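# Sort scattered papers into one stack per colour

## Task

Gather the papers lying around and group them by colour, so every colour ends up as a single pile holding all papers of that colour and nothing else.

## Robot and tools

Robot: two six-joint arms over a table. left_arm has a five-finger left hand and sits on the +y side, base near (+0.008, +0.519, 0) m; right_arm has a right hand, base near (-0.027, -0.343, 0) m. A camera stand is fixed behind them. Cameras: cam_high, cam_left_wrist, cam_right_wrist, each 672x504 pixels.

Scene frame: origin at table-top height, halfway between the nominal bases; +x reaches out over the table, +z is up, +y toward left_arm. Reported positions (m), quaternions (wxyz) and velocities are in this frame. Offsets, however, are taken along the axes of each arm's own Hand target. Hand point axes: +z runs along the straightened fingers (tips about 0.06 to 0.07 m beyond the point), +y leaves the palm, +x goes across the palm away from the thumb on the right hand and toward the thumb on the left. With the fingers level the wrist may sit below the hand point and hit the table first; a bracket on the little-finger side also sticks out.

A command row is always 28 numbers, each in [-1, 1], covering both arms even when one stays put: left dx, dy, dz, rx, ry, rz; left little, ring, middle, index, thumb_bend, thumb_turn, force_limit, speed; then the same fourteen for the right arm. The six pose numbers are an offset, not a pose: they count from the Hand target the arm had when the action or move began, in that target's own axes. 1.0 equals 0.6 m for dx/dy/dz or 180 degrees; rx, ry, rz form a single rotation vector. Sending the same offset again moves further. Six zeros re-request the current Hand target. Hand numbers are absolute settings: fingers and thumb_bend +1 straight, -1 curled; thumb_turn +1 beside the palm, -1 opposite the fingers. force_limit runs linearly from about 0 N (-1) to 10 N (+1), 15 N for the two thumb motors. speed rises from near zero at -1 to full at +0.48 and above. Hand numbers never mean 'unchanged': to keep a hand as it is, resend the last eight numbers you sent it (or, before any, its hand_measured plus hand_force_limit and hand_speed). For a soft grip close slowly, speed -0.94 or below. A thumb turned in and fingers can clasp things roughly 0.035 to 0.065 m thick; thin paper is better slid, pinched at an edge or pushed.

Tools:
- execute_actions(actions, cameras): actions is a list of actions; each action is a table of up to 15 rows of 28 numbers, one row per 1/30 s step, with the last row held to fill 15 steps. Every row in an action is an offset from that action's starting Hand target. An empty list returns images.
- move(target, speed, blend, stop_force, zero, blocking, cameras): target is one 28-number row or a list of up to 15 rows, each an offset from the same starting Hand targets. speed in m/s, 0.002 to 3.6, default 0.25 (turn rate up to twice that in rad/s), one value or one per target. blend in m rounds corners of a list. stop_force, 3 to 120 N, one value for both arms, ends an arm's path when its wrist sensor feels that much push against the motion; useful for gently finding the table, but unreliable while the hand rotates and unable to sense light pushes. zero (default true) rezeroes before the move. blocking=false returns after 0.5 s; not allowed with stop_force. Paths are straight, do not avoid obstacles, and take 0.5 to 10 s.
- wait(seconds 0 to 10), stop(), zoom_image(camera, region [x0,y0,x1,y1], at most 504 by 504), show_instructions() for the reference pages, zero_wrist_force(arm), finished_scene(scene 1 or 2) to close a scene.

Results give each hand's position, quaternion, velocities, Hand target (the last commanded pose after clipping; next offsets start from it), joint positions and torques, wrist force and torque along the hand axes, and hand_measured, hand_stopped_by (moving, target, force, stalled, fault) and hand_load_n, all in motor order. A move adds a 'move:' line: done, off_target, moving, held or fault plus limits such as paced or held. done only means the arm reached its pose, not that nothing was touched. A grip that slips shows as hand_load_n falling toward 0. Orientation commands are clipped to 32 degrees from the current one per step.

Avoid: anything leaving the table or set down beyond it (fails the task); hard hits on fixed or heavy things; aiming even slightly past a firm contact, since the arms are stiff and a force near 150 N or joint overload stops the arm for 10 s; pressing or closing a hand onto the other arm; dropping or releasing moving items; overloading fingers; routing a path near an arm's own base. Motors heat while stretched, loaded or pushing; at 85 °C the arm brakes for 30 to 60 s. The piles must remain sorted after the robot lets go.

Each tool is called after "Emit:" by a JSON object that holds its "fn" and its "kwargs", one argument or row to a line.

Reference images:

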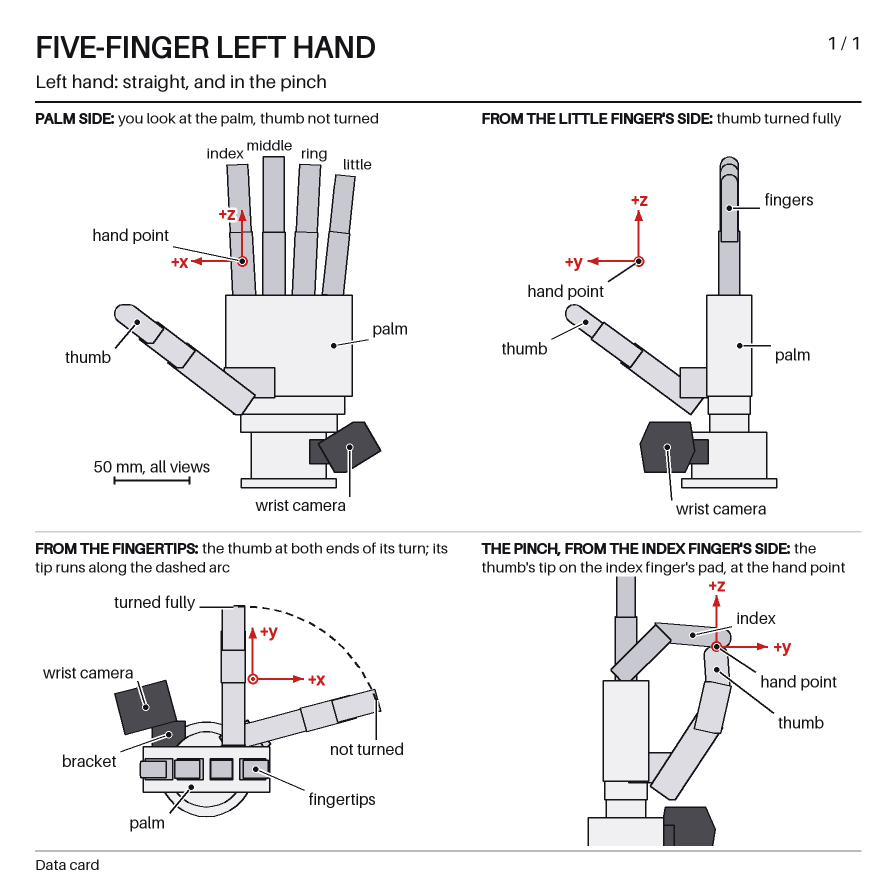

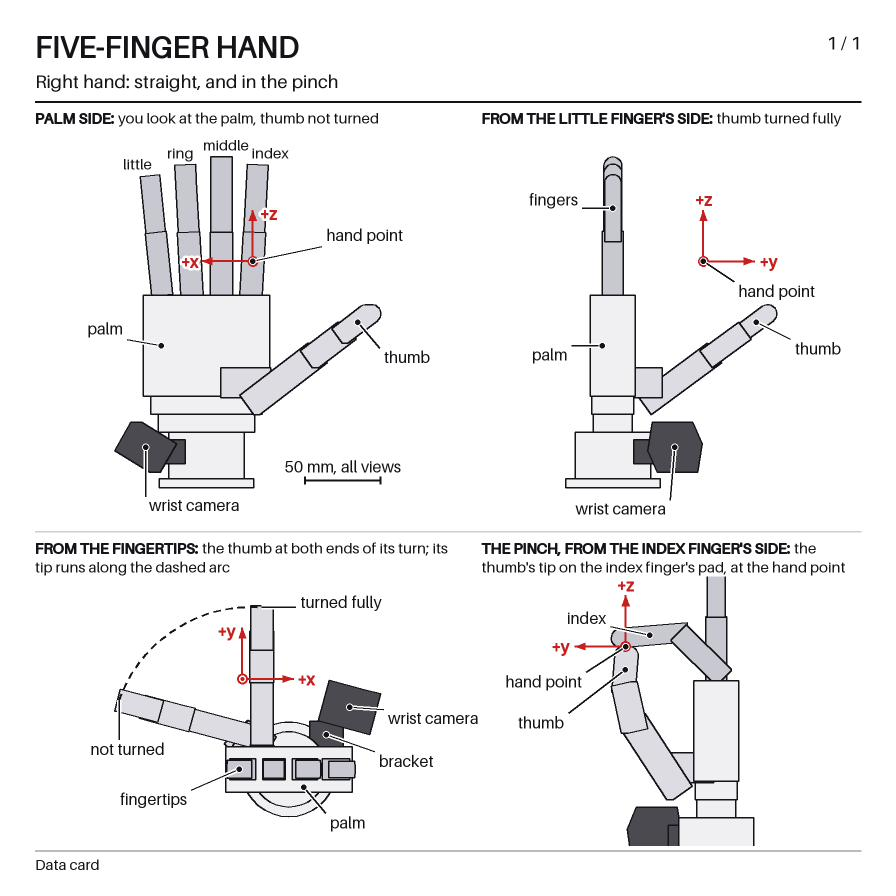

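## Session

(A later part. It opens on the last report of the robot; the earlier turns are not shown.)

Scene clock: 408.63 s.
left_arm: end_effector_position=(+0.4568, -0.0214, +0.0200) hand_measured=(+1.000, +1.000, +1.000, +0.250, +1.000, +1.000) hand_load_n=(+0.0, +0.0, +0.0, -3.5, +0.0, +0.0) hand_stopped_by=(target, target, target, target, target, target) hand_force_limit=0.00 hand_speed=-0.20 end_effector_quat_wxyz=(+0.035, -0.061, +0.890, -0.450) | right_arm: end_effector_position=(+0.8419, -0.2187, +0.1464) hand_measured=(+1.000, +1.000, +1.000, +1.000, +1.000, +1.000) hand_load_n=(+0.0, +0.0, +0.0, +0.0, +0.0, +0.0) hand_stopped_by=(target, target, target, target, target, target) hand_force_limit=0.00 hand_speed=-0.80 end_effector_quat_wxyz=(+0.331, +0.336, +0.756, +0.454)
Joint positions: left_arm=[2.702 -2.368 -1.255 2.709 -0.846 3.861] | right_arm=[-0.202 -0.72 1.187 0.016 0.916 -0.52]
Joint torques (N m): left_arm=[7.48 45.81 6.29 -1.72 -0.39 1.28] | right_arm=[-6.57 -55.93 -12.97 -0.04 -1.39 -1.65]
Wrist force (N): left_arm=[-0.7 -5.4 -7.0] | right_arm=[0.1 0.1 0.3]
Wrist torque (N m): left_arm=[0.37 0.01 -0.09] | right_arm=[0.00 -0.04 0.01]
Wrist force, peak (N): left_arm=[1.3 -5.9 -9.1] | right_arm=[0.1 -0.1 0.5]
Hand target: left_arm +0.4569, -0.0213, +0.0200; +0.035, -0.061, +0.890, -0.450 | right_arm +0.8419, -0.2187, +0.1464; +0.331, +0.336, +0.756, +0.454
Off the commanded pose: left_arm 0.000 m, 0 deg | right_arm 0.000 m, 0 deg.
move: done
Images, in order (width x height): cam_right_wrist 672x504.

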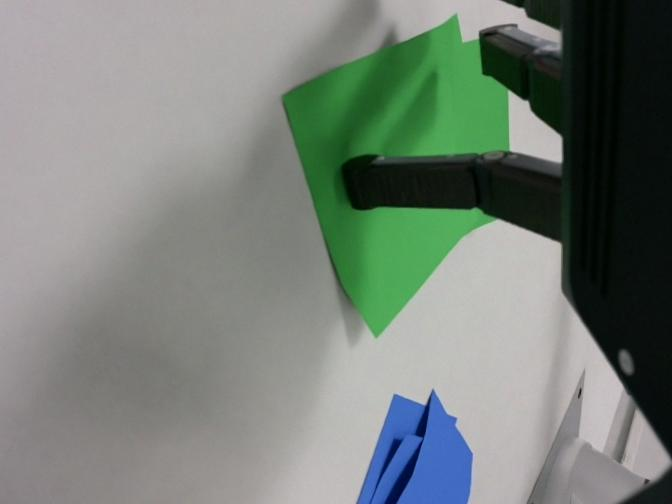

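Emit:
{"fn": "move", "kwargs": {
  "target": [
    [0,-0.0107,-0.0079,0,0,0,1,1,1,0.25,1,1,0,-0.2,0,0,0,0,0,0,1,1,1,1,1,1,0,-0.8],
    [0,0.0094,-0.0353,0,0,0,1,1,1,0.25,1,1,0,-0.2,0,0,0,0,0,0,1,1,1,1,1,1,0,-0.8]
  ],
  "speed": 0.05
}}

Emit:
{"fn": "move", "kwargs": {
  "target": [0,0.0134,0.0099,0,0,0,1,1,1,0.25,1,1,0,-0.2,0,0,0,0,0,0,1,1,1,1,1,1,0,-0.8],
  "speed": 0.012,
  "stop_force": 3,
  "cameras": ["cam_right_wrist"]
}}

Scene clock: 410.17 s.
left_arm: end_effector_position=(+0.4540, -0.0011, +0.0281) hand_measured=(+1.000, +1.000, +1.000, +0.250, +1.000, +1.000) hand_load_n=(+0.0, +0.0, +0.0, +0.0, +0.0, +0.0) hand_stopped_by=(target, target, target, target, target, target) hand_force_limit=0.00 hand_speed=-0.20 end_effector_quat_wxyz=(+0.035, -0.061, +0.890, -0.450) end_effector_velocity=(+0.001, -0.002, +0.002) end_effector_angular_velocity=(-0.001, -0.001, +0.001) | right_arm: end_effector_position=(+0.8419, -0.2187, +0.1464) hand_measured=(+1.000, +1.000, +1.000, +1.000, +1.000, +1.000) hand_load_n=(+0.0, +0.0, +0.0, +0.0, +0.0, +0.0) hand_stopped_by=(target, target, target, target, target, target) hand_force_limit=0.00 hand_speed=-0.80 end_effector_quat_wxyz=(+0.331, +0.336, +0.756, +0.454)
Joint positions: left_arm=[2.732 -2.33 -1.307 2.701 -0.828 3.894] | right_arm=[-0.202 -0.72 1.187 0.016 0.916 -0.52]
Joint velocities: left_arm=[-0.003 0 0.005 0 -0.002 -0.005] | right_arm=[within noise]
Joint torques (N m): left_arm=[-10.39 37.4 24.26 -1.02 -1.43 -2.52] | right_arm=[-5.48 -55.33 -10.85 0.09 -1.32 -1.71]
Wrist force (N): left_arm=[-0.1 1.3 1.2] | right_arm=[0.2 0.2 0.4]
Wrist torque (N m): left_arm=[0.32 0.06 -0.23] | right_arm=[0.00 -0.04 0.01]
Wrist force, peak (N): left_arm=[-1.4 -6.5 -7.2] | right_arm=[0.4 0.1 0.4]
Hand target: left_arm +0.4539, -0.0011, +0.0280; +0.035, -0.061, +0.890, -0.450 | right_arm +0.8419, -0.2187, +0.1464; +0.331, +0.336, +0.756, +0.454
Off the commanded pose: left_arm 0.000 m, 0 deg | right_arm 0.000 m, 0 deg.
move: done

Scene clock: 411.87 s.
left_arm: end_effector_position=(+0.4540, -0.0011, +0.0199) hand_measured=(+1.000, +1.000, +1.000, +0.250, +1.000, +1.000) hand_load_n=(+0.0, -0.5, +0.0, +0.0, +0.0, +0.0) hand_stopped_by=(target, target, target, target, target, target) hand_force_limit=0.00 hand_speed=-0.20 end_effector_quat_wxyz=(+0.035, -0.061, +0.890, -0.450) | right_arm: end_effector_position=(+0.8419, -0.2187, +0.1464) hand_measured=(+1.000, +1.000, +1.000, +1.000, +1.000, +1.000) hand_load_n=(+0.0, +0.0, +0.0, +0.0, +0.0, +0.0) hand_stopped_by=(target, target, target, target, target, target) hand_force_limit=0.00 hand_speed=-0.80 end_effector_quat_wxyz=(+0.331, +0.336, +0.756, +0.454)
Joint positions: left_arm=[2.732 -2.34 -1.313 2.717 -0.828 3.894] | right_arm=[-0.202 -0.72 1.187 0.016 0.916 -0.52]
Joint torques (N m): left_arm=[-10.18 47.36 22.82 -2.72 -1.47 -1.73] | right_arm=[-6.62 -55.61 -11.85 0.1 -1.35 -1.68]
Wrist force (N): left_arm=[-0.4 -2.5 -1.7] | right_arm=[0.1 0.1 0.3]
Wrist torque (N m): left_arm=[0.34 0.07 -0.18] | right_arm=[-0.01 -0.03 0.00]
Wrist force, peak (N): left_arm=[-0.2 -10.2 -7.3] | right_arm=[0.1 0.0 0.6]
Hand target: left_arm +0.4540, -0.0011, +0.0199; +0.035, -0.061, +0.890, -0.450 (not the last commanded pose) | right_arm +0.8419, -0.2187, +0.1464; +0.331, +0.336, +0.756, +0.454
Off the commanded pose: left_arm 0.002 m, 0 deg | right_arm 0.000 m, 0 deg.
move: contact (left_arm)
Images, in order (width x height): cam_right_wrist 672x504.

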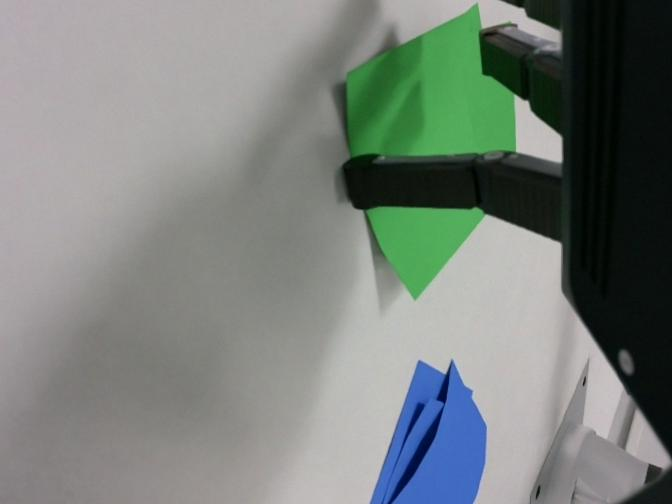

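Emit:
{"fn": "move", "kwargs": {
  "target": [
    [0,-0.0067,-0.0049,0,0,0,1,1,1,0.25,1,1,0,-0.2,0,0,0,0,0,0,1,1,1,1,1,1,0,-0.8],
    [0,0.0032,-0.0183,0,0,0,1,1,1,0.25,1,1,0,-0.2,0,0,0,0,0,0,1,1,1,1,1,1,0,-0.8],
    [0,0.0104,-0.013,0,0,0,1,1,1,0.25,1,1,0,-0.2,0,0,0,0,0,0,1,1,1,1,1,1,0,-0.8]
  ],
  "speed": 0.03,
  "cameras": ["cam_right_wrist"]
}}

Scene clock: 413.53 s.
left_arm: end_effector_position=(+0.4526, +0.0088, +0.0194) hand_measured=(+1.000, +1.000, +1.000, +0.250, +1.000, +1.000) hand_load_n=(+0.0, +0.0, +0.0, -1.0, +0.0, +0.0) hand_stopped_by=(target, target, target, target, target, target) hand_force_limit=0.00 hand_speed=-0.20 end_effector_quat_wxyz=(+0.035, -0.061, +0.890, -0.450) | right_arm: end_effector_position=(+0.8419, -0.2187, +0.1464) hand_measured=(+1.000, +1.000, +1.000, +1.000, +1.000, +1.000) hand_load_n=(+0.0, +0.5, +0.0, +0.0, +0.0, +0.0) hand_stopped_by=(target, target, target, target, target, target) hand_force_limit=0.00 hand_speed=-0.80 end_effector_quat_wxyz=(+0.331, +0.336, +0.756, +0.454)
Joint positions: left_arm=[2.747 -2.328 -1.34 2.72 -0.819 3.911] | right_arm=[-0.202 -0.72 1.187 0.016 0.916 -0.52]
Joint torques (N m): left_arm=[-12.49 40.47 15.39 -3.05 -3.16 -2.11] | right_arm=[-5.56 -55.49 -10.99 0.12 -1.26 -1.62]
Wrist force (N): left_arm=[-1.1 -11.5 -8.6] | right_arm=[0.1 0.1 0.4]
Wrist torque (N m): left_arm=[0.41 -0.02 -0.16] | right_arm=[-0.01 -0.03 0.00]
Wrist force, peak (N): left_arm=[-1.1 -12.5 -9.5] | right_arm=[0.2 0.0 0.5]
Hand target: left_arm +0.4526, +0.0088, +0.0195; +0.035, -0.061, +0.890, -0.450 | right_arm +0.8419, -0.2187, +0.1464; +0.331, +0.336, +0.756, +0.454
Off the commanded pose: left_arm 0.000 m, 0 deg | right_arm 0.000 m, 0 deg.
move: done
Images, in order (width x height): cam_right_wrist 672x504.

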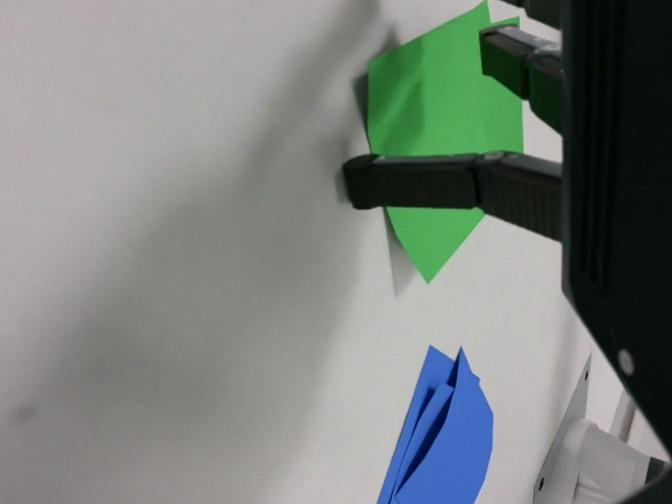

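Emit:
{"fn": "move", "kwargs": {
  "target": [0,-0.0237,0.0322,0,0,0,1,1,1,0.25,1,1,0,-0.2,0,0,0,0,0,0,1,1,1,1,1,1,0,-0.8],
  "speed": 0.02,
  "cameras": ["cam_right_wrist"]
}}

Scene clock: 415.17 s.
left_arm: end_effector_position=(+0.4559, -0.0151, +0.0195) hand_measured=(+1.000, +1.000, +1.000, +0.250, +1.000, +1.000) hand_load_n=(+0.0, +0.0, +0.0, -7.0, +0.0, +0.0) hand_stopped_by=(target, target, target, target, target, target) hand_force_limit=0.00 hand_speed=-0.20 end_effector_quat_wxyz=(+0.035, -0.061, +0.890, -0.450) | right_arm: end_effector_position=(+0.8419, -0.2187, +0.1464) hand_measured=(+1.000, +1.000, +1.000, +1.000, +1.000, +1.000) hand_load_n=(+0.0, +0.5, +0.0, +0.0, +0.0, +0.0) hand_stopped_by=(target, target, target, target, target, target) hand_force_limit=0.00 hand_speed=-0.80 end_effector_quat_wxyz=(+0.331, +0.336, +0.756, +0.454)
Joint positions: left_arm=[2.711 -2.36 -1.273 2.712 -0.841 3.871] | right_arm=[-0.202 -0.72 1.187 0.016 0.916 -0.52]
Joint torques (N m): left_arm=[7.39 41.18 5.75 -1.49 -1.19 1.62] | right_arm=[-6.75 -54.91 -12.62 0.01 -1.06 -1.63]
Wrist force (N): left_arm=[-0.9 -10.2 -13.8] | right_arm=[0.1 0.1 0.2]
Wrist torque (N m): left_arm=[0.46 -0.01 -0.07] | right_arm=[0.01 -0.03 0.00]
Wrist force, peak (N): left_arm=[-0.9 -10.2 -13.8] | right_arm=[0.4 -0.1 0.4]
Hand target: left_arm +0.4560, -0.0150, +0.0195; +0.035, -0.061, +0.890, -0.450 | right_arm +0.8419, -0.2187, +0.1464; +0.331, +0.336, +0.756, +0.454
Off the commanded pose: left_arm 0.000 m, 0 deg | right_arm 0.000 m, 0 deg.
move: done
Images, in order (width x height): cam_right_wrist 672x504.

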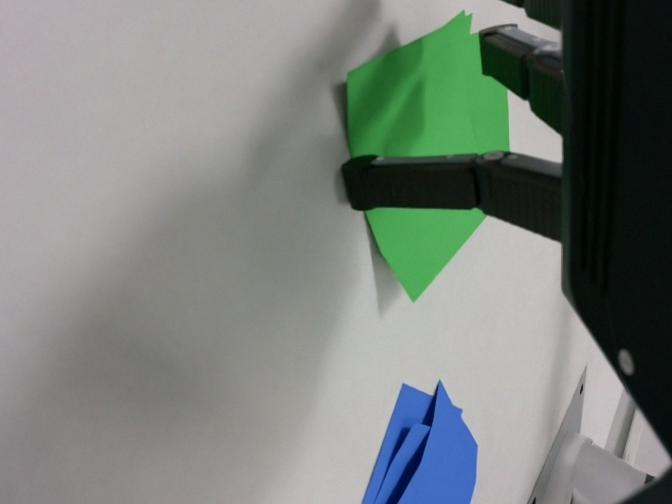

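Emit:
{"fn": "move", "kwargs": {
  "target": [0,-0.0081,0.0106,0,0,0,1,1,1,0.25,1,1,0,-0.2,0,0,0,0,0,0,1,1,1,1,1,1,0,-0.8],
  "speed": 0.02,
  "cameras": ["cam_right_wrist"]
}}

Emit:
{"fn": "move", "kwargs": {
  "target": [
    [0,0.003,-0.0045,0,0,0,1,1,1,0.25,1,1,0,-0.2,0,0,0,0,0,0,1,1,1,1,1,1,0,-0.8],
    [0,-0.0177,-0.0198,0,0,0,1,1,1,0.25,1,1,0,-0.2,0,0,0,0,0,0,1,1,1,1,1,1,0,-0.8],
    [0,0.02,-0.19,0,0,0,1,1,1,0.25,1,1,0,-0.2,0,0,0,0,0,0,1,1,1,1,1,1,0,-0.8]
  ],
  "speed": [0.03,0.06,0.15],
  "cameras": ["cam_right_wrist","cam_high"]
}}

Emit:
{"fn": "zoom_image", "kwargs": {
  "camera": "cam_high",
  "region": [310, 170, 410, 270]
}}

Scene clock: 416.07 s.
left_arm: end_effector_position=(+0.4571, -0.0230, +0.0196) hand_measured=(+1.000, +1.000, +1.000, +0.250, +1.000, +1.000) hand_load_n=(+0.0, +0.0, +0.0, -5.5, +0.0, +0.0) hand_stopped_by=(target, target, target, target, target, target) hand_force_limit=0.00 hand_speed=-0.20 end_effector_quat_wxyz=(+0.035, -0.061, +0.890, -0.450) | right_arm: end_effector_position=(+0.8419, -0.2187, +0.1464) hand_measured=(+1.000, +1.000, +1.000, +1.000, +1.000, +1.000) hand_load_n=(+0.0, +0.0, +0.0, +0.0, +0.0, +0.0) hand_stopped_by=(target, target, target, target, target, target) hand_force_limit=0.00 hand_speed=-0.80 end_effector_quat_wxyz=(+0.331, +0.336, +0.756, +0.454)
Joint positions: left_arm=[2.699 -2.371 -1.25 2.709 -0.848 3.859] | right_arm=[-0.202 -0.72 1.187 0.016 0.916 -0.52]
Joint torques (N m): left_arm=[5.62 42.45 6.79 -1.65 -1.05 0.8] | right_arm=[-5.47 -55.28 -12.02 0.31 -1.4 -1.73]
Wrist force (N): left_arm=[-0.5 -7.4 -10.5] | right_arm=[0.3 0.0 0.3]
Wrist torque (N m): left_arm=[0.40 0.01 -0.07] | right_arm=[-0.03 -0.06 0.01]
Wrist force, peak (N): left_arm=[-1.5 -11.5 -13.9] | right_arm=[0.0 0.1 0.5]
Hand target: left_arm +0.4571, -0.0229, +0.0196; +0.035, -0.061, +0.890, -0.450 | right_arm +0.8419, -0.2187, +0.1464; +0.331, +0.336, +0.756, +0.454
Off the commanded pose: left_arm 0.000 m, 0 deg | right_arm 0.000 m, 0 deg.
move: done
Images, in order (width x height): cam_right_wrist 672x504.

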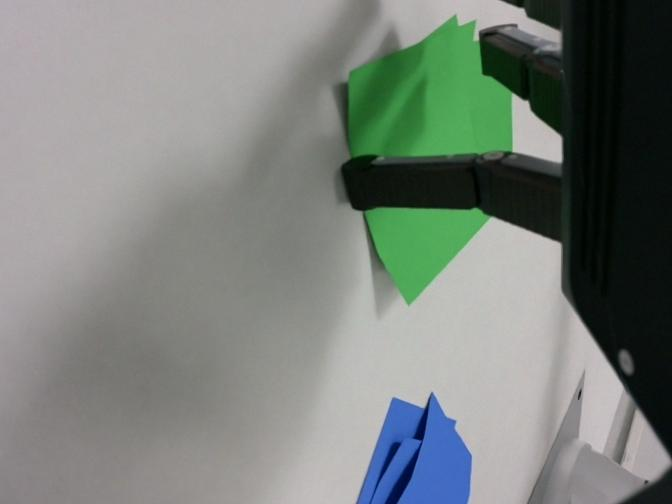

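Scene clock: 418.20 s.
left_arm: end_effector_position=(+0.4428, +0.0749, +0.0776) hand_measured=(+1.000, +1.000, +1.000, +0.250, +1.000, +1.000) hand_load_n=(+0.0, +0.0, -0.5, +0.0, +0.0, -0.5) hand_stopped_by=(target, target, target, target, target, target) hand_force_limit=0.00 hand_speed=-0.20 end_effector_quat_wxyz=(+0.035, -0.061, +0.890, -0.450) | right_arm: end_effector_position=(+0.8419, -0.2187, +0.1464) hand_measured=(+1.000, +1.000, +1.000, +1.000, +1.000, +1.000) hand_load_n=(+0.0, +0.0, +0.0, +0.0, +0.0, +0.0) hand_stopped_by=(target, target, target, target, target, target) hand_force_limit=0.00 hand_speed=-0.80 end_effector_quat_wxyz=(+0.331, +0.336, +0.756, +0.454)
Joint positions: left_arm=[2.859 -2.181 -1.454 2.595 -0.758 4.042] | right_arm=[-0.202 -0.72 1.187 0.016 0.916 -0.52]
Joint torques (N m): left_arm=[-2.11 41.53 15.46 -0.78 -1.61 -1] | right_arm=[-7.26 -55.41 -11.24 0.19 -1.28 -1.55]
Wrist force (N): left_arm=[-0.3 1.0 0.9] | right_arm=[0.1 0.0 0.2]
Wrist torque (N m): left_arm=[0.23 0.07 -0.16] | right_arm=[-0.01 -0.03 0.01]
Wrist force, peak (N): left_arm=[-1.8 -9.0 -11.1] | right_arm=[0.5 0.0 0.4]
Hand target: left_arm +0.4428, +0.0750, +0.0775; +0.035, -0.061, +0.890, -0.450 | right_arm +0.8419, -0.2187, +0.1464; +0.331, +0.336, +0.756, +0.454
Off the commanded pose: left_arm 0.000 m, 0 deg | right_arm 0.000 m, 0 deg.
move: done
Images, in order (width x height): cam_high 672x504, cam_right_wrist 672x504.

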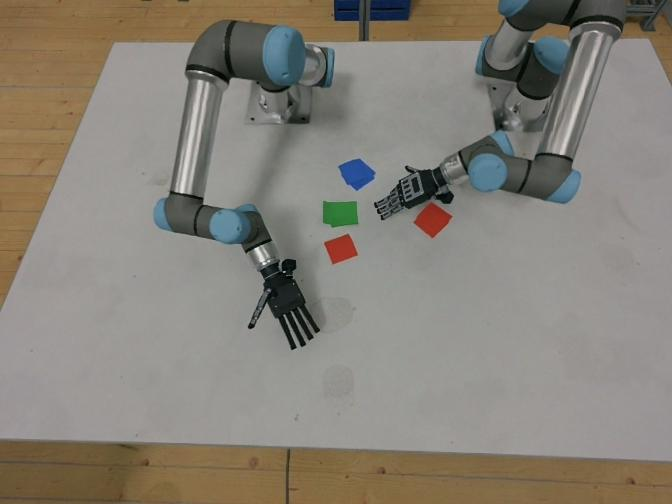

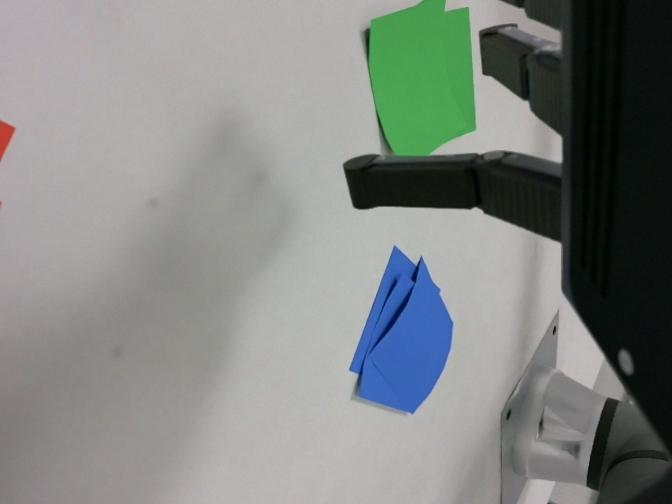

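Scaled by 5.040 from the camera's 672x504 image, which has a finer 960x720 frame.

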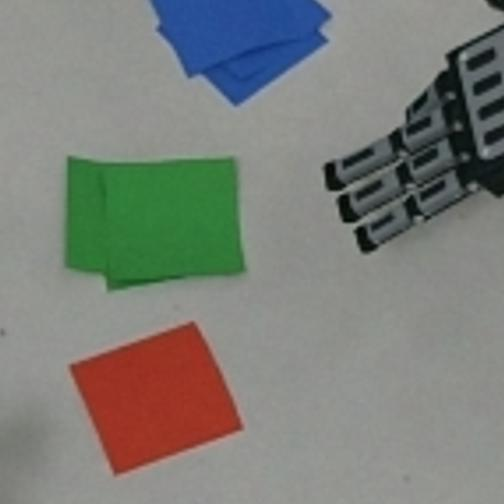

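Emit:
{"fn": "move", "kwargs": {
  "target": [
    [0.0307,-0.1876,0.299,0,0,0,1,1,1,0.25,1,1,0,-0.2,0,0,0,0,0,0,1,1,1,1,1,1,0,-0.8],
    [0.0307,-0.1473,0.3286,0,0,0,1,1,1,0.25,1,1,0,-0.2,0,0,0,0,0,0,1,1,1,1,1,1,0,-0.8]
  ],
  "speed": [0.2,0.06],
  "cameras": ["cam_right_wrist"]
}}

Scene clock: 420.77 s.
left_arm: end_effector_position=(+0.4545, -0.1366, +0.0315) hand_measured=(+1.000, +1.000, +1.000, +0.250, +1.000, +1.000) hand_load_n=(+0.0, +0.0, +0.0, +0.0, +0.0, +0.0) hand_stopped_by=(target, target, target, target, target, target) hand_force_limit=0.00 hand_speed=-0.20 end_effector_quat_wxyz=(+0.035, -0.061, +0.890, -0.450) end_effector_velocity=(+0.000, +0.000, +0.002) end_effector_angular_velocity=(+0.002, +0.002, +0.000) | right_arm: end_effector_position=(+0.8419, -0.2187, +0.1464) hand_measured=(+1.000, +1.000, +1.000, +1.000, +1.000, +1.000) hand_load_n=(+0.0, +0.0, +0.0, +0.0, +0.0, +0.0) hand_stopped_by=(target, target, target, target, target, target) hand_force_limit=0.00 hand_speed=-0.80 end_effector_quat_wxyz=(+0.331, +0.336, +0.756, +0.454)
Joint positions: left_arm=[2.538 -2.53 -0.895 2.61 -0.953 3.703] | right_arm=[-0.202 -0.72 1.187 0.016 0.916 -0.52]
Joint velocities: left_arm=[0 0.001 0.002 -0.006 0 0] | right_arm=[within noise]
Joint torques (N m): left_arm=[10.01 55.99 28.6 -2.96 3.27 1.94] | right_arm=[-7.05 -56.01 -11.86 0.05 -1.37 -1.72]
Wrist force (N): left_arm=[-0.4 1.1 0.3] | right_arm=[0.1 -0.1 0.2]
Wrist torque (N m): left_arm=[0.32 0.12 -0.27] | right_arm=[-0.03 -0.03 0.00]
Wrist force, peak (N): left_arm=[-0.4 2.1 -0.7] | right_arm=[0.3 0.1 0.4]
Hand target: left_arm +0.4545, -0.1366, +0.0316; +0.035, -0.061, +0.890, -0.450 | right_arm +0.8419, -0.2187, +0.1464; +0.331, +0.336, +0.756, +0.454
Off the commanded pose: left_arm 0.000 m, 0 deg | right_arm 0.000 m, 0 deg.
move: done
Images, in order (width x height): cam_right_wrist 672x504.

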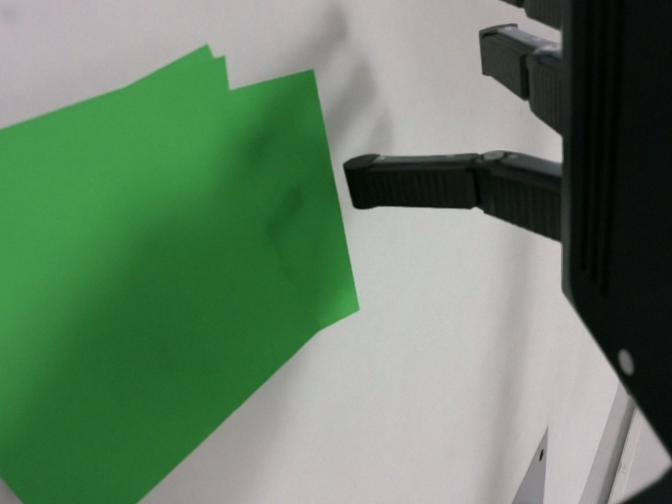

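Emit:
{"fn": "move", "kwargs": {
  "target": [
    [0,-0.0089,0.0121,0,0,0,1,1,1,0.25,1,1,0,-0.2,0,0,0,0,0,0,1,1,1,1,1,1,0,-0.8],
    [0,0.0086,0.025,0,0,0,1,1,1,0.25,1,1,0,-0.2,0,0,0,0,0,0,1,1,1,1,1,1,0,-0.8]
  ],
  "speed": 0.012,
  "stop_force": 3,
  "cameras": ["cam_right_wrist"]
}}

Scene clock: 423.67 s.
left_arm: end_effector_position=(+0.4558, -0.1456, +0.0204) hand_measured=(+1.000, +1.000, +1.000, +0.250, +1.000, +1.000) hand_load_n=(+0.0, +0.0, +0.0, -0.5, +0.0, +0.5) hand_stopped_by=(target, target, target, target, target, target) hand_force_limit=0.00 hand_speed=-0.20 end_effector_quat_wxyz=(+0.035, -0.061, +0.890, -0.450) | right_arm: end_effector_position=(+0.8419, -0.2187, +0.1464) hand_measured=(+1.000, +1.000, +1.000, +1.000, +1.000, +1.000) hand_load_n=(+0.0, +0.0, +0.0, +0.0, +0.0, +0.0) hand_stopped_by=(target, target, target, target, target, target) hand_force_limit=0.00 hand_speed=-0.80 end_effector_quat_wxyz=(+0.331, +0.336, +0.756, +0.454)
Joint positions: left_arm=[2.528 -2.56 -0.864 2.615 -0.959 3.694] | right_arm=[-0.202 -0.72 1.187 0.016 0.916 -0.52]
Joint torques (N m): left_arm=[5.82 55.3 25.42 -2.55 -2.21 3.05] | right_arm=[-5.88 -56.2 -11.28 0.19 -1.24 -1.59]
Wrist force (N): left_arm=[-0.5 -2.3 -2.0] | right_arm=[0.1 0.0 0.4]
Wrist torque (N m): left_arm=[0.32 0.11 -0.13] | right_arm=[-0.02 -0.04 0.00]
Wrist force, peak (N): left_arm=[-0.5 -8.2 -6.7] | right_arm=[0.0 -0.1 0.5]
Hand target: left_arm +0.4558, -0.1456, +0.0204; +0.035, -0.061, +0.890, -0.450 (not the last commanded pose) | right_arm +0.8419, -0.2187, +0.1464; +0.331, +0.336, +0.756, +0.454
Off the commanded pose: left_arm 0.002 m, 0 deg | right_arm 0.000 m, 0 deg.
move: contact (left_arm); path passed 1 of 2 targets
Images, in order (width x height): cam_right_wrist 672x504.

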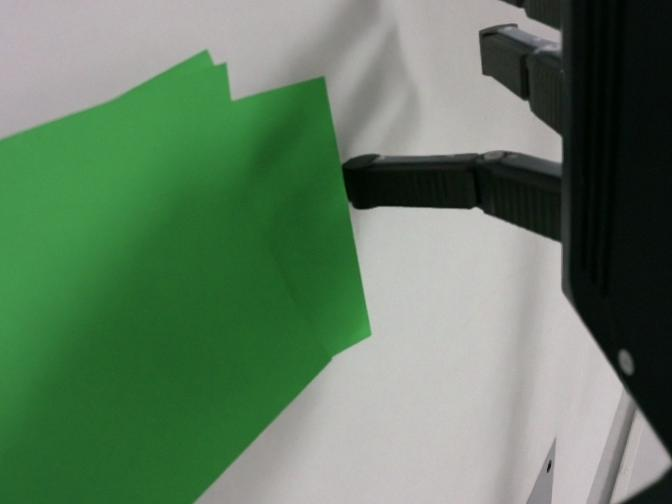

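Emit:
{"fn": "move", "kwargs": {
  "target": [
    [0,0.0006,0.0005,0,0,0,1,1,1,0.25,1,1,0,-0.2,0,0,0,0,0,0,1,1,1,1,1,1,0,-0.8],
    [0,0.0223,-0.0291,0,0,0,1,1,1,0.25,1,1,0,-0.2,0,0,0,0,0,0,1,1,1,1,1,1,0,-0.8]
  ],
  "speed": 0.02,
  "cameras": ["cam_right_wrist"]
}}

Scene clock: 425.73 s.
left_arm: end_effector_position=(+0.4529, -0.1237, +0.0200) hand_measured=(+1.000, +1.000, +1.000, +0.250, +1.000, +1.000) hand_load_n=(+0.0, +0.0, +0.0, +4.0, +0.0, +0.0) hand_stopped_by=(target, target, target, target, target, target) hand_force_limit=0.00 hand_speed=-0.20 end_effector_quat_wxyz=(+0.035, -0.061, +0.890, -0.450) | right_arm: end_effector_position=(+0.8419, -0.2187, +0.1464) hand_measured=(+1.000, +1.000, +1.000, +1.000, +1.000, +1.000) hand_load_n=(+0.0, +0.0, +0.0, +0.0, +0.0, +0.0) hand_stopped_by=(target, target, target, target, target, target) hand_force_limit=0.00 hand_speed=-0.80 end_effector_quat_wxyz=(+0.331, +0.336, +0.756, +0.454)
Joint positions: left_arm=[2.553 -2.512 -0.962 2.651 -0.943 3.716] | right_arm=[-0.202 -0.72 1.187 0.016 0.916 -0.52]
Joint torques (N m): left_arm=[-8.06 39.85 24.33 -3.03 -0.14 0.24] | right_arm=[-6.41 -55.68 -11.66 -0.01 -1.4 -1.76]
Wrist force (N): left_arm=[1.4 -6.8 -1.0] | right_arm=[-0.1 0.0 0.3]
Wrist torque (N m): left_arm=[0.34 0.19 -0.20] | right_arm=[-0.01 -0.01 -0.01]
Wrist force, peak (N): left_arm=[-1.1 -14.1 -4.5] | right_arm=[0.3 0.1 0.5]
Hand target: left_arm +0.4528, -0.1238, +0.0200; +0.035, -0.061, +0.890, -0.450 | right_arm +0.8419, -0.2187, +0.1464; +0.331, +0.336, +0.756, +0.454
Off the commanded pose: left_arm 0.000 m, 0 deg | right_arm 0.000 m, 0 deg.
move: done
Images, in order (width x height): cam_right_wrist 672x504.

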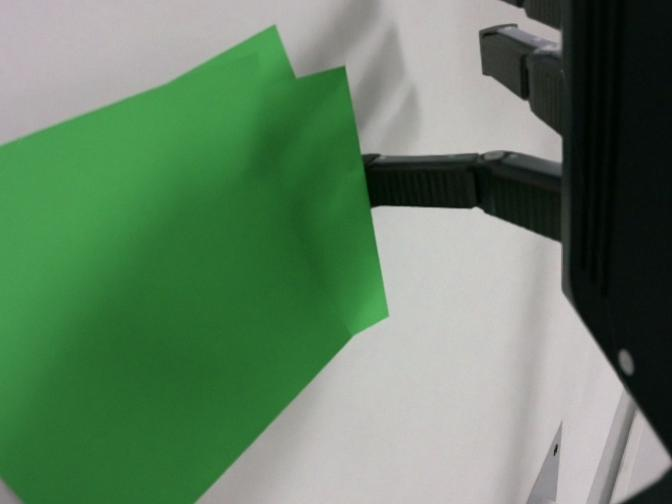

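Emit:
{"fn": "move", "kwargs": {
  "target": [
    [0,-0.0104,0.0141,0,0,0,1,1,1,0.25,1,1,0,-0.2,0,0,0,0,0,0,1,1,1,1,1,1,0,-0.8],
    [0,-0.0641,-0.0254,0,0,0,1,1,1,0.25,1,1,0,-0.2,0,0,0,0,0,0,1,1,1,1,1,1,0,-0.8],
    [0,0.13,-0.25,0,0,0,1,1,1,0.25,1,1,0,-0.2,0,0,0,0,0,0,1,1,1,1,1,1,0,-0.8]
  ],
  "speed": [0.03,0.06,0.2],
  "cameras": ["cam_high"]
}}

Emit:
{"fn": "zoom_image", "kwargs": {
  "camera": "cam_high",
  "region": [310, 170, 410, 270]
}}

Scene clock: 428.77 s.
left_arm: end_effector_position=(+0.4292, +0.0415, +0.0462) hand_measured=(+1.000, +1.000, +1.000, +0.250, +1.000, +1.000) hand_load_n=(+0.0, +0.0, +0.0, +0.0, +0.0, +0.0) hand_stopped_by=(target, target, target, target, target, target) hand_force_limit=0.00 hand_speed=-0.20 end_effector_quat_wxyz=(+0.035, -0.061, +0.890, -0.450) | right_arm: end_effector_position=(+0.8419, -0.2187, +0.1464) hand_measured=(+1.000, +1.000, +1.000, +1.000, +1.000, +1.000) hand_load_n=(+0.0, +0.0, +0.5, +0.0, +0.0, +0.0) hand_stopped_by=(target, target, target, target, target, target) hand_force_limit=0.00 hand_speed=-0.80 end_effector_quat_wxyz=(+0.331, +0.336, +0.756, +0.454)
Joint positions: left_arm=[2.787 -2.221 -1.462 2.704 -0.796 3.957] | right_arm=[-0.202 -0.72 1.187 0.016 0.916 -0.52]
Joint torques (N m): left_arm=[1.71 40 10.8 -3.02 -1.35 -0.2] | right_arm=[-5.44 -56.11 -11.83 0.34 -1.37 -1.52]
Wrist force (N): left_arm=[-0.6 1.4 0.6] | right_arm=[0.0 0.0 0.3]
Wrist torque (N m): left_arm=[0.34 0.09 -0.19] | right_arm=[-0.01 -0.02 0.00]
Wrist force, peak (N): left_arm=[-0.5 -5.6 -9.0] | right_arm=[0.3 0.2 0.4]
Hand target: left_arm +0.4292, +0.0416, +0.0461; +0.035, -0.061, +0.890, -0.450 | right_arm +0.8419, -0.2187, +0.1464; +0.331, +0.336, +0.756, +0.454
Off the commanded pose: left_arm 0.000 m, 0 deg | right_arm 0.000 m, 0 deg.
move: done
Images, in order (width x height): cam_high 672x504.

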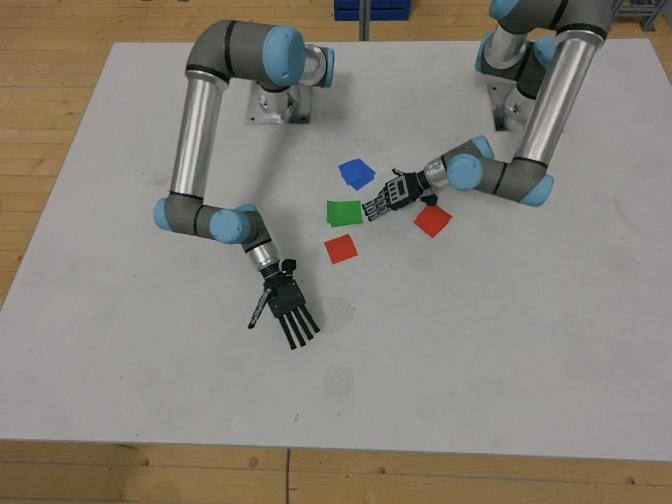

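Scaled by 5.040 from the camera's 672x504 image, which has a finer 960x720 frame.

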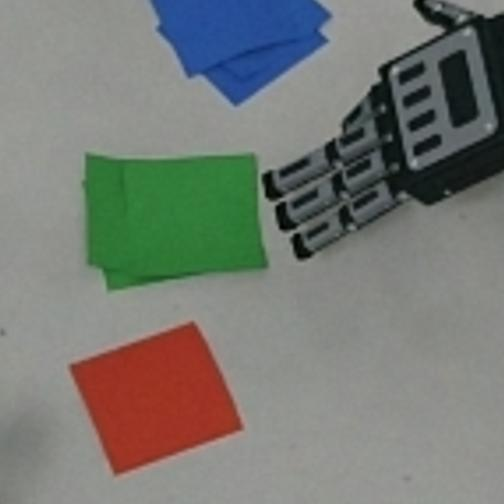

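Emit:
{"fn": "move", "kwargs": {
  "target": [0.01,-0.165,0.1,0,0,0,1,1,1,0.6,1,1,0,-0.2,0,0,0,0,0,0,1,1,1,1,1,1,0,-0.8],
  "speed": 0.15,
  "cameras": ["cam_right_wrist"]
}}

Emit:
{"fn": "zoom_image", "kwargs": {
  "camera": "cam_right_wrist",
  "region": [0, 0, 400, 400]
}}

Scene clock: 430.53 s.
left_arm: end_effector_position=(+0.4378, -0.0652, +0.0901) hand_measured=(+1.000, +1.000, +1.000, +0.600, +1.000, +1.000) hand_load_n=(+0.0, +0.0, +0.0, +0.0, +0.0, +0.0) hand_stopped_by=(target, target, target, target, target, target) hand_force_limit=0.00 hand_speed=-0.20 end_effector_quat_wxyz=(+0.035, -0.061, +0.890, -0.450) | right_arm: end_effector_position=(+0.8419, -0.2187, +0.1464) hand_measured=(+1.000, +1.000, +1.000, +1.000, +1.000, +1.000) hand_load_n=(+0.0, +0.0, +0.0, +0.0, +0.0, +0.0) hand_stopped_by=(target, target, target, target, target, target) hand_force_limit=0.00 hand_speed=-0.80 end_effector_quat_wxyz=(+0.331, +0.336, +0.756, +0.454)
Joint positions: left_arm=[2.62 -2.323 -1.131 2.593 -0.898 3.778] | right_arm=[-0.202 -0.72 1.187 0.016 0.916 -0.52]
Joint torques (N m): left_arm=[4.13 46.79 27.14 0.15 3.36 1.92] | right_arm=[-6.45 -55.09 -11.69 0.25 -1.3 -1.67]
Wrist force (N): left_arm=[-0.2 1.3 0.4] | right_arm=[0.1 0.0 0.4]
Wrist torque (N m): left_arm=[0.34 0.08 -0.25] | right_arm=[-0.02 -0.03 0.00]
Wrist force, peak (N): left_arm=[-0.4 2.8 -0.1] | right_arm=[0.2 0.1 0.5]
Hand target: left_arm +0.4379, -0.0653, +0.0902; +0.035, -0.061, +0.890, -0.450 | right_arm +0.8419, -0.2187, +0.1464; +0.331, +0.336, +0.756, +0.454
Off the commanded pose: left_arm 0.000 m, 0 deg | right_arm 0.000 m, 0 deg.
move: done
Images, in order (width x height): cam_right_wrist 672x504.

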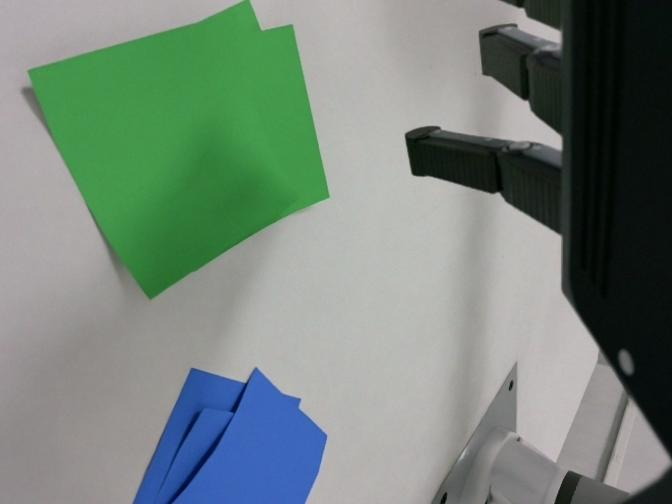

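Scaled by 1.260 from the camera's 672x504 image, which has a finer 960x720 frame.

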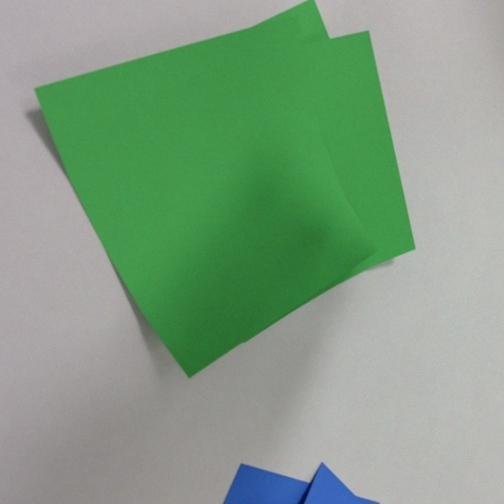

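Emit:
{"fn": "zoom_image", "kwargs": {
  "camera": "cam_right_wrist",
  "region": [180, 0, 350, 230]
}}

Emit:
{"fn": "move", "kwargs": {
  "target": [0,0.13,-0.15,0,0,0,1,1,1,0.6,1,1,0,-0.2,0,0,0,0,0,0,1,1,1,1,1,1,0,-0.8],
  "speed": 0.2,
  "cameras": ["cam_right_wrist","cam_high"]
}}

Emit:
{"fn": "zoom_image", "kwargs": {
  "camera": "cam_high",
  "region": [320, 190, 370, 235]
}}

Scaled by 2.191 from the camera's 672x504 image, which has a finer 960x720 frame.

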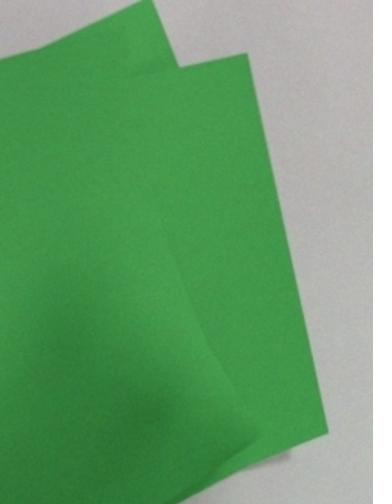

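Scene clock: 431.87 s.
left_arm: end_effector_position=(+0.4213, +0.0522, +0.0808) hand_measured=(+1.000, +1.000, +1.000, +0.600, +1.000, +1.000) hand_load_n=(+0.0, +0.0, +0.0, +0.0, +0.0, -0.5) hand_stopped_by=(target, target, target, target, target, target) hand_force_limit=0.00 hand_speed=-0.20 end_effector_quat_wxyz=(+0.035, -0.061, +0.890, -0.450) | right_arm: end_effector_position=(+0.8419, -0.2187, +0.1464) hand_measured=(+1.000, +1.000, +1.000, +1.000, +1.000, +1.000) hand_load_n=(+0.0, +0.0, +0.0, +0.0, +0.0, +0.0) hand_stopped_by=(target, target, target, target, target, target) hand_force_limit=0.00 hand_speed=-0.80 end_effector_quat_wxyz=(+0.331, +0.336, +0.756, +0.454)
Joint positions: left_arm=[2.802 -2.156 -1.475 2.64 -0.788 3.973] | right_arm=[-0.202 -0.72 1.187 0.016 0.916 -0.52]
Joint torques (N m): left_arm=[2.23 39.19 10.98 -3.01 -1.33 -0.08] | right_arm=[-7.14 -55.54 -11.27 0.18 -1.43 -1.72]
Wrist force (N): left_arm=[-0.4 1.1 0.8] | right_arm=[0.0 0.2 0.3]
Wrist torque (N m): left_arm=[0.25 0.10 -0.17] | right_arm=[0.01 -0.02 0.00]
Wrist force, peak (N): left_arm=[-0.2 2.5 -0.3] | right_arm=[0.2 0.2 0.6]
Hand target: left_arm +0.4213, +0.0523, +0.0808; +0.035, -0.061, +0.890, -0.450 | right_arm +0.8419, -0.2187, +0.1464; +0.331, +0.336, +0.756, +0.454
Off the commanded pose: left_arm 0.000 m, 0 deg | right_arm 0.000 m, 0 deg.
move: done
Images, in order (width x height): cam_high 672x504, cam_right_wrist 672x504.

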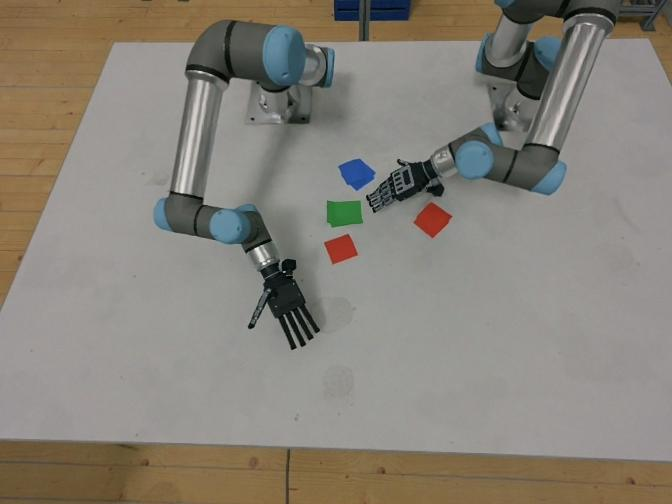

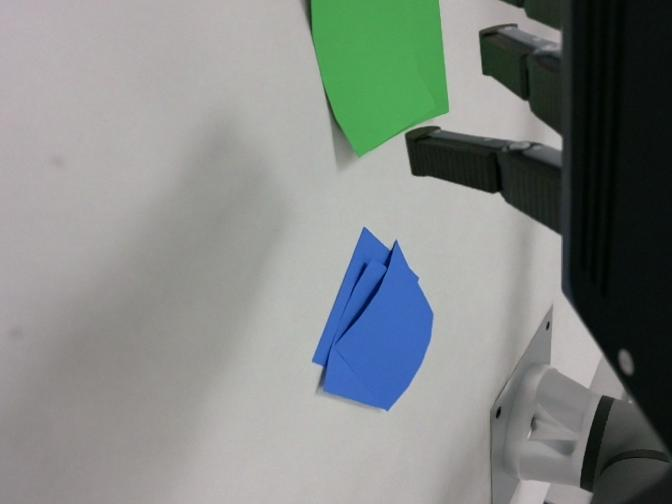

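Scaled by 10.080 from the camera's 672x504 image, which has a finer 960x720 frame.

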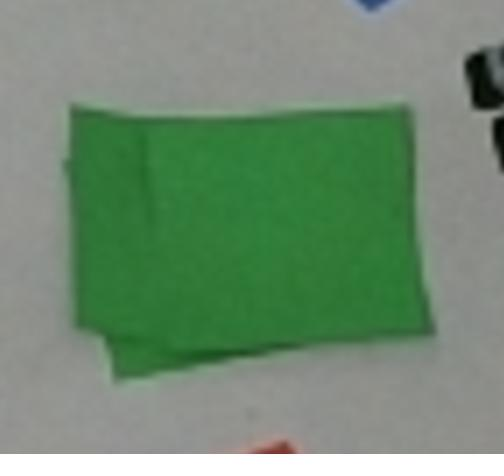

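Emit:
{"fn": "move", "kwargs": {
  "target": [-0.227,-0.1677,0.2587,-0.0206,-0.0649,-0.0477,1,1,1,0.6,1,-1,0,-0.4,0,0,0,0,0,0,1,1,1,1,1,1,0,-0.8],
  "speed": 0.15,
  "cameras": ["cam_right_wrist"]
}}

Scene clock: 434.83 s.
left_arm: end_effector_position=(+0.5821, -0.1115, +0.0708) hand_measured=(+1.000, +1.000, +1.000, +0.600, +1.000, -1.000) hand_load_n=(+0.0, +0.0, +0.0, +0.0, +0.0, +0.0) hand_stopped_by=(target, target, target, target, target, target) hand_force_limit=0.00 hand_speed=-0.40 end_effector_quat_wxyz=(+0.090, -0.174, +0.889, -0.414) | right_arm: end_effector_position=(+0.8419, -0.2187, +0.1464) hand_measured=(+1.000, +1.000, +1.000, +1.000, +1.000, +1.000) hand_load_n=(+0.0, +0.0, +0.0, +0.0, +0.0, +0.0) hand_stopped_by=(target, target, target, target, target, target) hand_force_limit=0.00 hand_speed=-0.80 end_effector_quat_wxyz=(+0.331, +0.336, +0.756, +0.454)
Joint positions: left_arm=[2.62 -2.732 -0.37 2.3 -1.105 3.596] | right_arm=[-0.202 -0.72 1.187 0.016 0.916 -0.52]
Joint torques (N m): left_arm=[10.3 61.62 17.53 0.53 1.44 -2.12] | right_arm=[-6.57 -55.69 -12.65 0.12 -1.14 -1.73]
Wrist force (N): left_arm=[-0.3 0.8 0.8] | right_arm=[0.1 0.0 0.2]
Wrist torque (N m): left_arm=[0.23 0.15 -0.28] | right_arm=[-0.01 -0.03 0.01]
Wrist force, peak (N): left_arm=[0.5 2.1 0.0] | right_arm=[0.3 -0.1 0.6]
Hand target: left_arm +0.5821, -0.1115, +0.0708; +0.090, -0.174, +0.889, -0.414 | right_arm +0.8419, -0.2187, +0.1464; +0.331, +0.336, +0.756, +0.454
Off the commanded pose: left_arm 0.000 m, 0 deg | right_arm 0.000 m, 0 deg.
move: done
Images, in order (width x height): cam_right_wrist 672x504.

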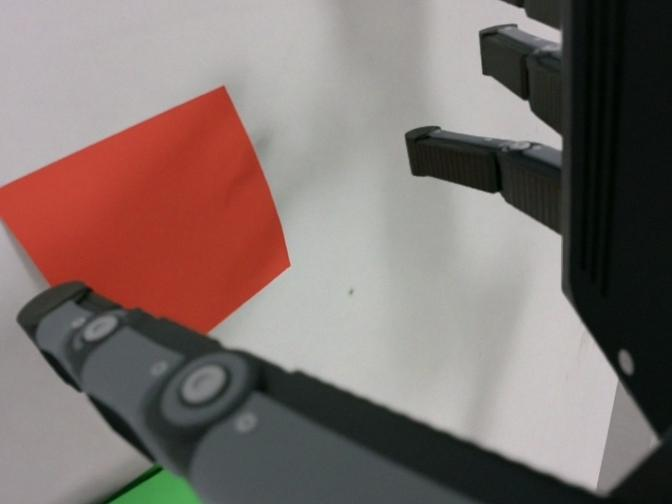

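Emit:
{"fn": "move", "kwargs": {
  "target": [0,0.0368,0.0308,0,0,0,1,1,1,0.6,1,-1,0,-0.4,0,0,0,0,0,0,1,1,1,1,1,1,0,-0.8],
  "speed": 0.08,
  "cameras": ["cam_right_wrist"]
}}

Scene clock: 435.73 s.
left_arm: end_effector_position=(+0.5825, -0.1113, +0.0419) hand_measured=(+1.000, +1.000, +1.000, +0.600, +1.000, -1.000) hand_load_n=(+0.0, +0.0, -0.5, +0.0, +0.0, +0.0) hand_stopped_by=(target, target, target, target, target, target) hand_force_limit=0.00 hand_speed=-0.40 end_effector_quat_wxyz=(+0.090, -0.174, +0.889, -0.414) end_effector_velocity=(-0.001, +0.000, +0.001) end_effector_angular_velocity=(+0.002, +0.002, -0.001) | right_arm: end_effector_position=(+0.8419, -0.2187, +0.1464) hand_measured=(+1.000, +1.000, +1.000, +1.000, +1.000, +1.000) hand_load_n=(+0.0, -0.5, +0.0, +0.0, +0.0, +0.0) hand_stopped_by=(target, target, target, target, target, target) hand_force_limit=0.00 hand_speed=-0.80 end_effector_quat_wxyz=(+0.331, +0.336, +0.756, +0.454)
Joint positions: left_arm=[2.621 -2.733 -0.442 2.373 -1.105 3.597] | right_arm=[-0.202 -0.72 1.187 0.016 0.916 -0.52]
Joint velocities: left_arm=[0 0 0.004 -0.006 0 0.001] | right_arm=[within noise]
Joint torques (N m): left_arm=[9.09 61.82 28.87 -2.45 3.12 0.69] | right_arm=[-6.16 -55.22 -12.22 0.34 -1.53 -1.72]
Wrist force (N): left_arm=[-0.3 1.2 0.7] | right_arm=[0.1 0.1 0.2]
Wrist torque (N m): left_arm=[0.32 0.12 -0.29] | right_arm=[-0.01 -0.02 0.00]
Wrist force, peak (N): left_arm=[-0.2 1.8 1.2] | right_arm=[0.2 0.1 0.5]
Hand target: left_arm +0.5825, -0.1113, +0.0420; +0.090, -0.174, +0.889, -0.414 | right_arm +0.8419, -0.2187, +0.1464; +0.331, +0.336, +0.756, +0.454
Off the commanded pose: left_arm 0.000 m, 0 deg | right_arm 0.000 m, 0 deg.
move: done
Images, in order (width x height): cam_right_wrist 672x504.

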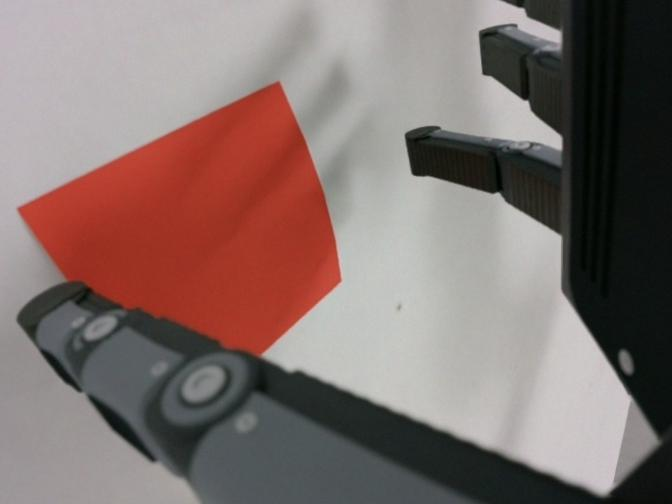

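Emit:
{"fn": "move", "kwargs": {
  "target": [0.0088,0.0315,0.0098,0,0,0,1,1,1,0.6,1,-1,0,-0.4,0,0,0,0,0,0,1,1,1,1,1,1,0,-0.8],
  "speed": 0.05,
  "cameras": ["cam_right_wrist"]
}}

Scene clock: 436.80 s.
left_arm: end_effector_position=(+0.5750, -0.1062, +0.0238) hand_measured=(+1.000, +1.000, +1.000, +0.600, +1.000, -1.000) hand_load_n=(+0.0, +0.0, +0.0, +0.0, +0.0, +0.0) hand_stopped_by=(target, target, target, target, target, target) hand_force_limit=0.00 hand_speed=-0.40 end_effector_quat_wxyz=(+0.090, -0.174, +0.889, -0.414) | right_arm: end_effector_position=(+0.8419, -0.2187, +0.1464) hand_measured=(+1.000, +1.000, +1.000, +1.000, +1.000, +1.000) hand_load_n=(+0.0, +0.0, +0.0, +0.0, +0.0, +0.0) hand_stopped_by=(target, target, target, target, target, target) hand_force_limit=0.00 hand_speed=-0.80 end_effector_quat_wxyz=(+0.331, +0.336, +0.756, +0.454)
Joint positions: left_arm=[2.622 -2.695 -0.564 2.457 -1.104 3.597] | right_arm=[-0.202 -0.72 1.187 0.016 0.916 -0.52]
Joint torques (N m): left_arm=[9.9 50.14 27.56 -2.4 2.71 -1.67] | right_arm=[-6.5 -55.61 -11.95 0.05 -1.29 -1.9]
Wrist force (N): left_arm=[-0.7 0.9 0.3] | right_arm=[0.0 0.1 0.2]
Wrist torque (N m): left_arm=[0.29 0.20 -0.29] | right_arm=[-0.01 -0.01 -0.01]
Wrist force, peak (N): left_arm=[-0.5 1.5 0.6] | right_arm=[0.3 0.0 0.4]
Hand target: left_arm +0.5750, -0.1062, +0.0237; +0.090, -0.174, +0.889, -0.414 | right_arm +0.8419, -0.2187, +0.1464; +0.331, +0.336, +0.756, +0.454
Off the commanded pose: left_arm 0.000 m, 0 deg | right_arm 0.000 m, 0 deg.
move: done
Images, in order (width x height): cam_right_wrist 672x504.

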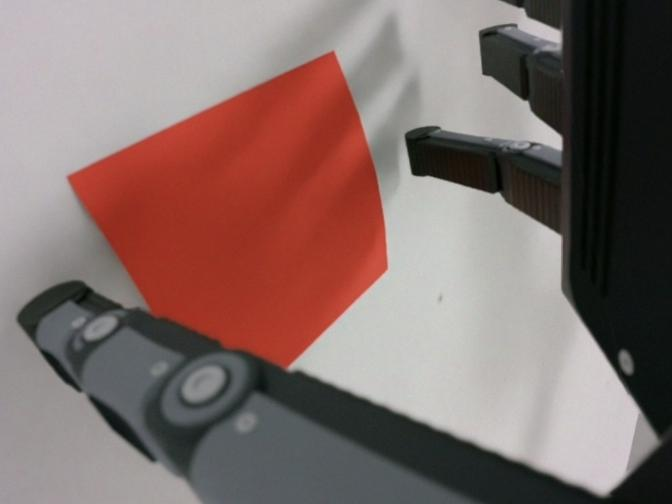

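Emit:
{"fn": "move", "kwargs": {
  "target": [0.0067,-0.0016,0.0019,0,-0.0149,-0.0125,1,1,1,0.6,1,-1,0,-0.4,0,0,0,0,0,0,1,1,1,1,1,1,0,-0.8],
  "speed": 0.06,
  "cameras": ["cam_right_wrist"]
}}

Scene clock: 438.17 s.
left_arm: end_effector_position=(+0.5717, -0.1092, +0.0237) hand_measured=(+1.000, +1.000, +1.000, +0.600, +1.000, -1.000) hand_load_n=(+0.5, +0.0, +0.0, +0.0, +0.0, +0.0) hand_stopped_by=(target, target, target, target, target, target) hand_force_limit=0.00 hand_speed=-0.40 end_effector_quat_wxyz=(+0.102, -0.201, +0.883, -0.411) | right_arm: end_effector_position=(+0.8419, -0.2187, +0.1464) hand_measured=(+1.000, +1.000, +1.000, +1.000, +1.000, +1.000) hand_load_n=(+0.0, +0.0, +0.0, +0.0, +0.0, +0.0) hand_stopped_by=(target, target, target, target, target, target) hand_force_limit=0.00 hand_speed=-0.80 end_effector_quat_wxyz=(+0.331, +0.336, +0.756, +0.454)
Joint positions: left_arm=[2.606 -2.661 -0.626 2.512 -1.158 3.537] | right_arm=[-0.202 -0.72 1.187 0.016 0.916 -0.52]
Joint torques (N m): left_arm=[10.43 49.06 27.06 -2.19 3.09 3.36] | right_arm=[-5.92 -56.19 -10.81 0.26 -1.26 -1.6]
Wrist force (N): left_arm=[-0.5 1.1 1.0] | right_arm=[0.2 0.1 0.2]
Wrist torque (N m): left_arm=[0.28 0.19 -0.28] | right_arm=[-0.01 -0.05 0.01]
Wrist force, peak (N): left_arm=[-0.6 1.3 0.8] | right_arm=[0.3 0.0 0.5]
Hand target: left_arm +0.5719, -0.1091, +0.0236; +0.102, -0.201, +0.883, -0.411 | right_arm +0.8419, -0.2187, +0.1464; +0.331, +0.336, +0.756, +0.454
Off the commanded pose: left_arm 0.000 m, 0 deg | right_arm 0.000 m, 0 deg.
move: done
Images, in order (width x height): cam_right_wrist 672x504.

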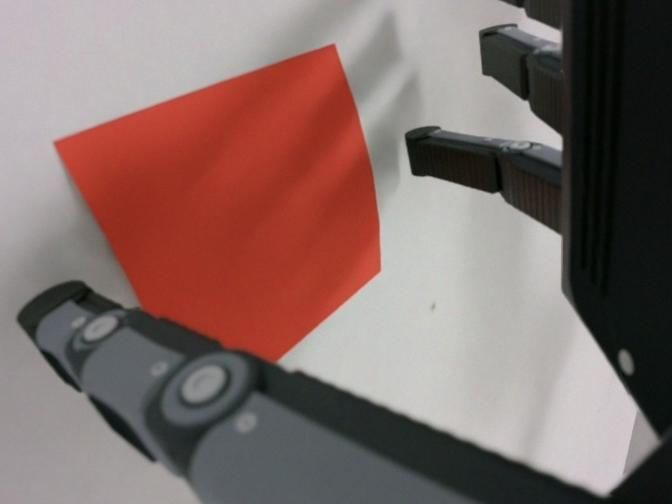

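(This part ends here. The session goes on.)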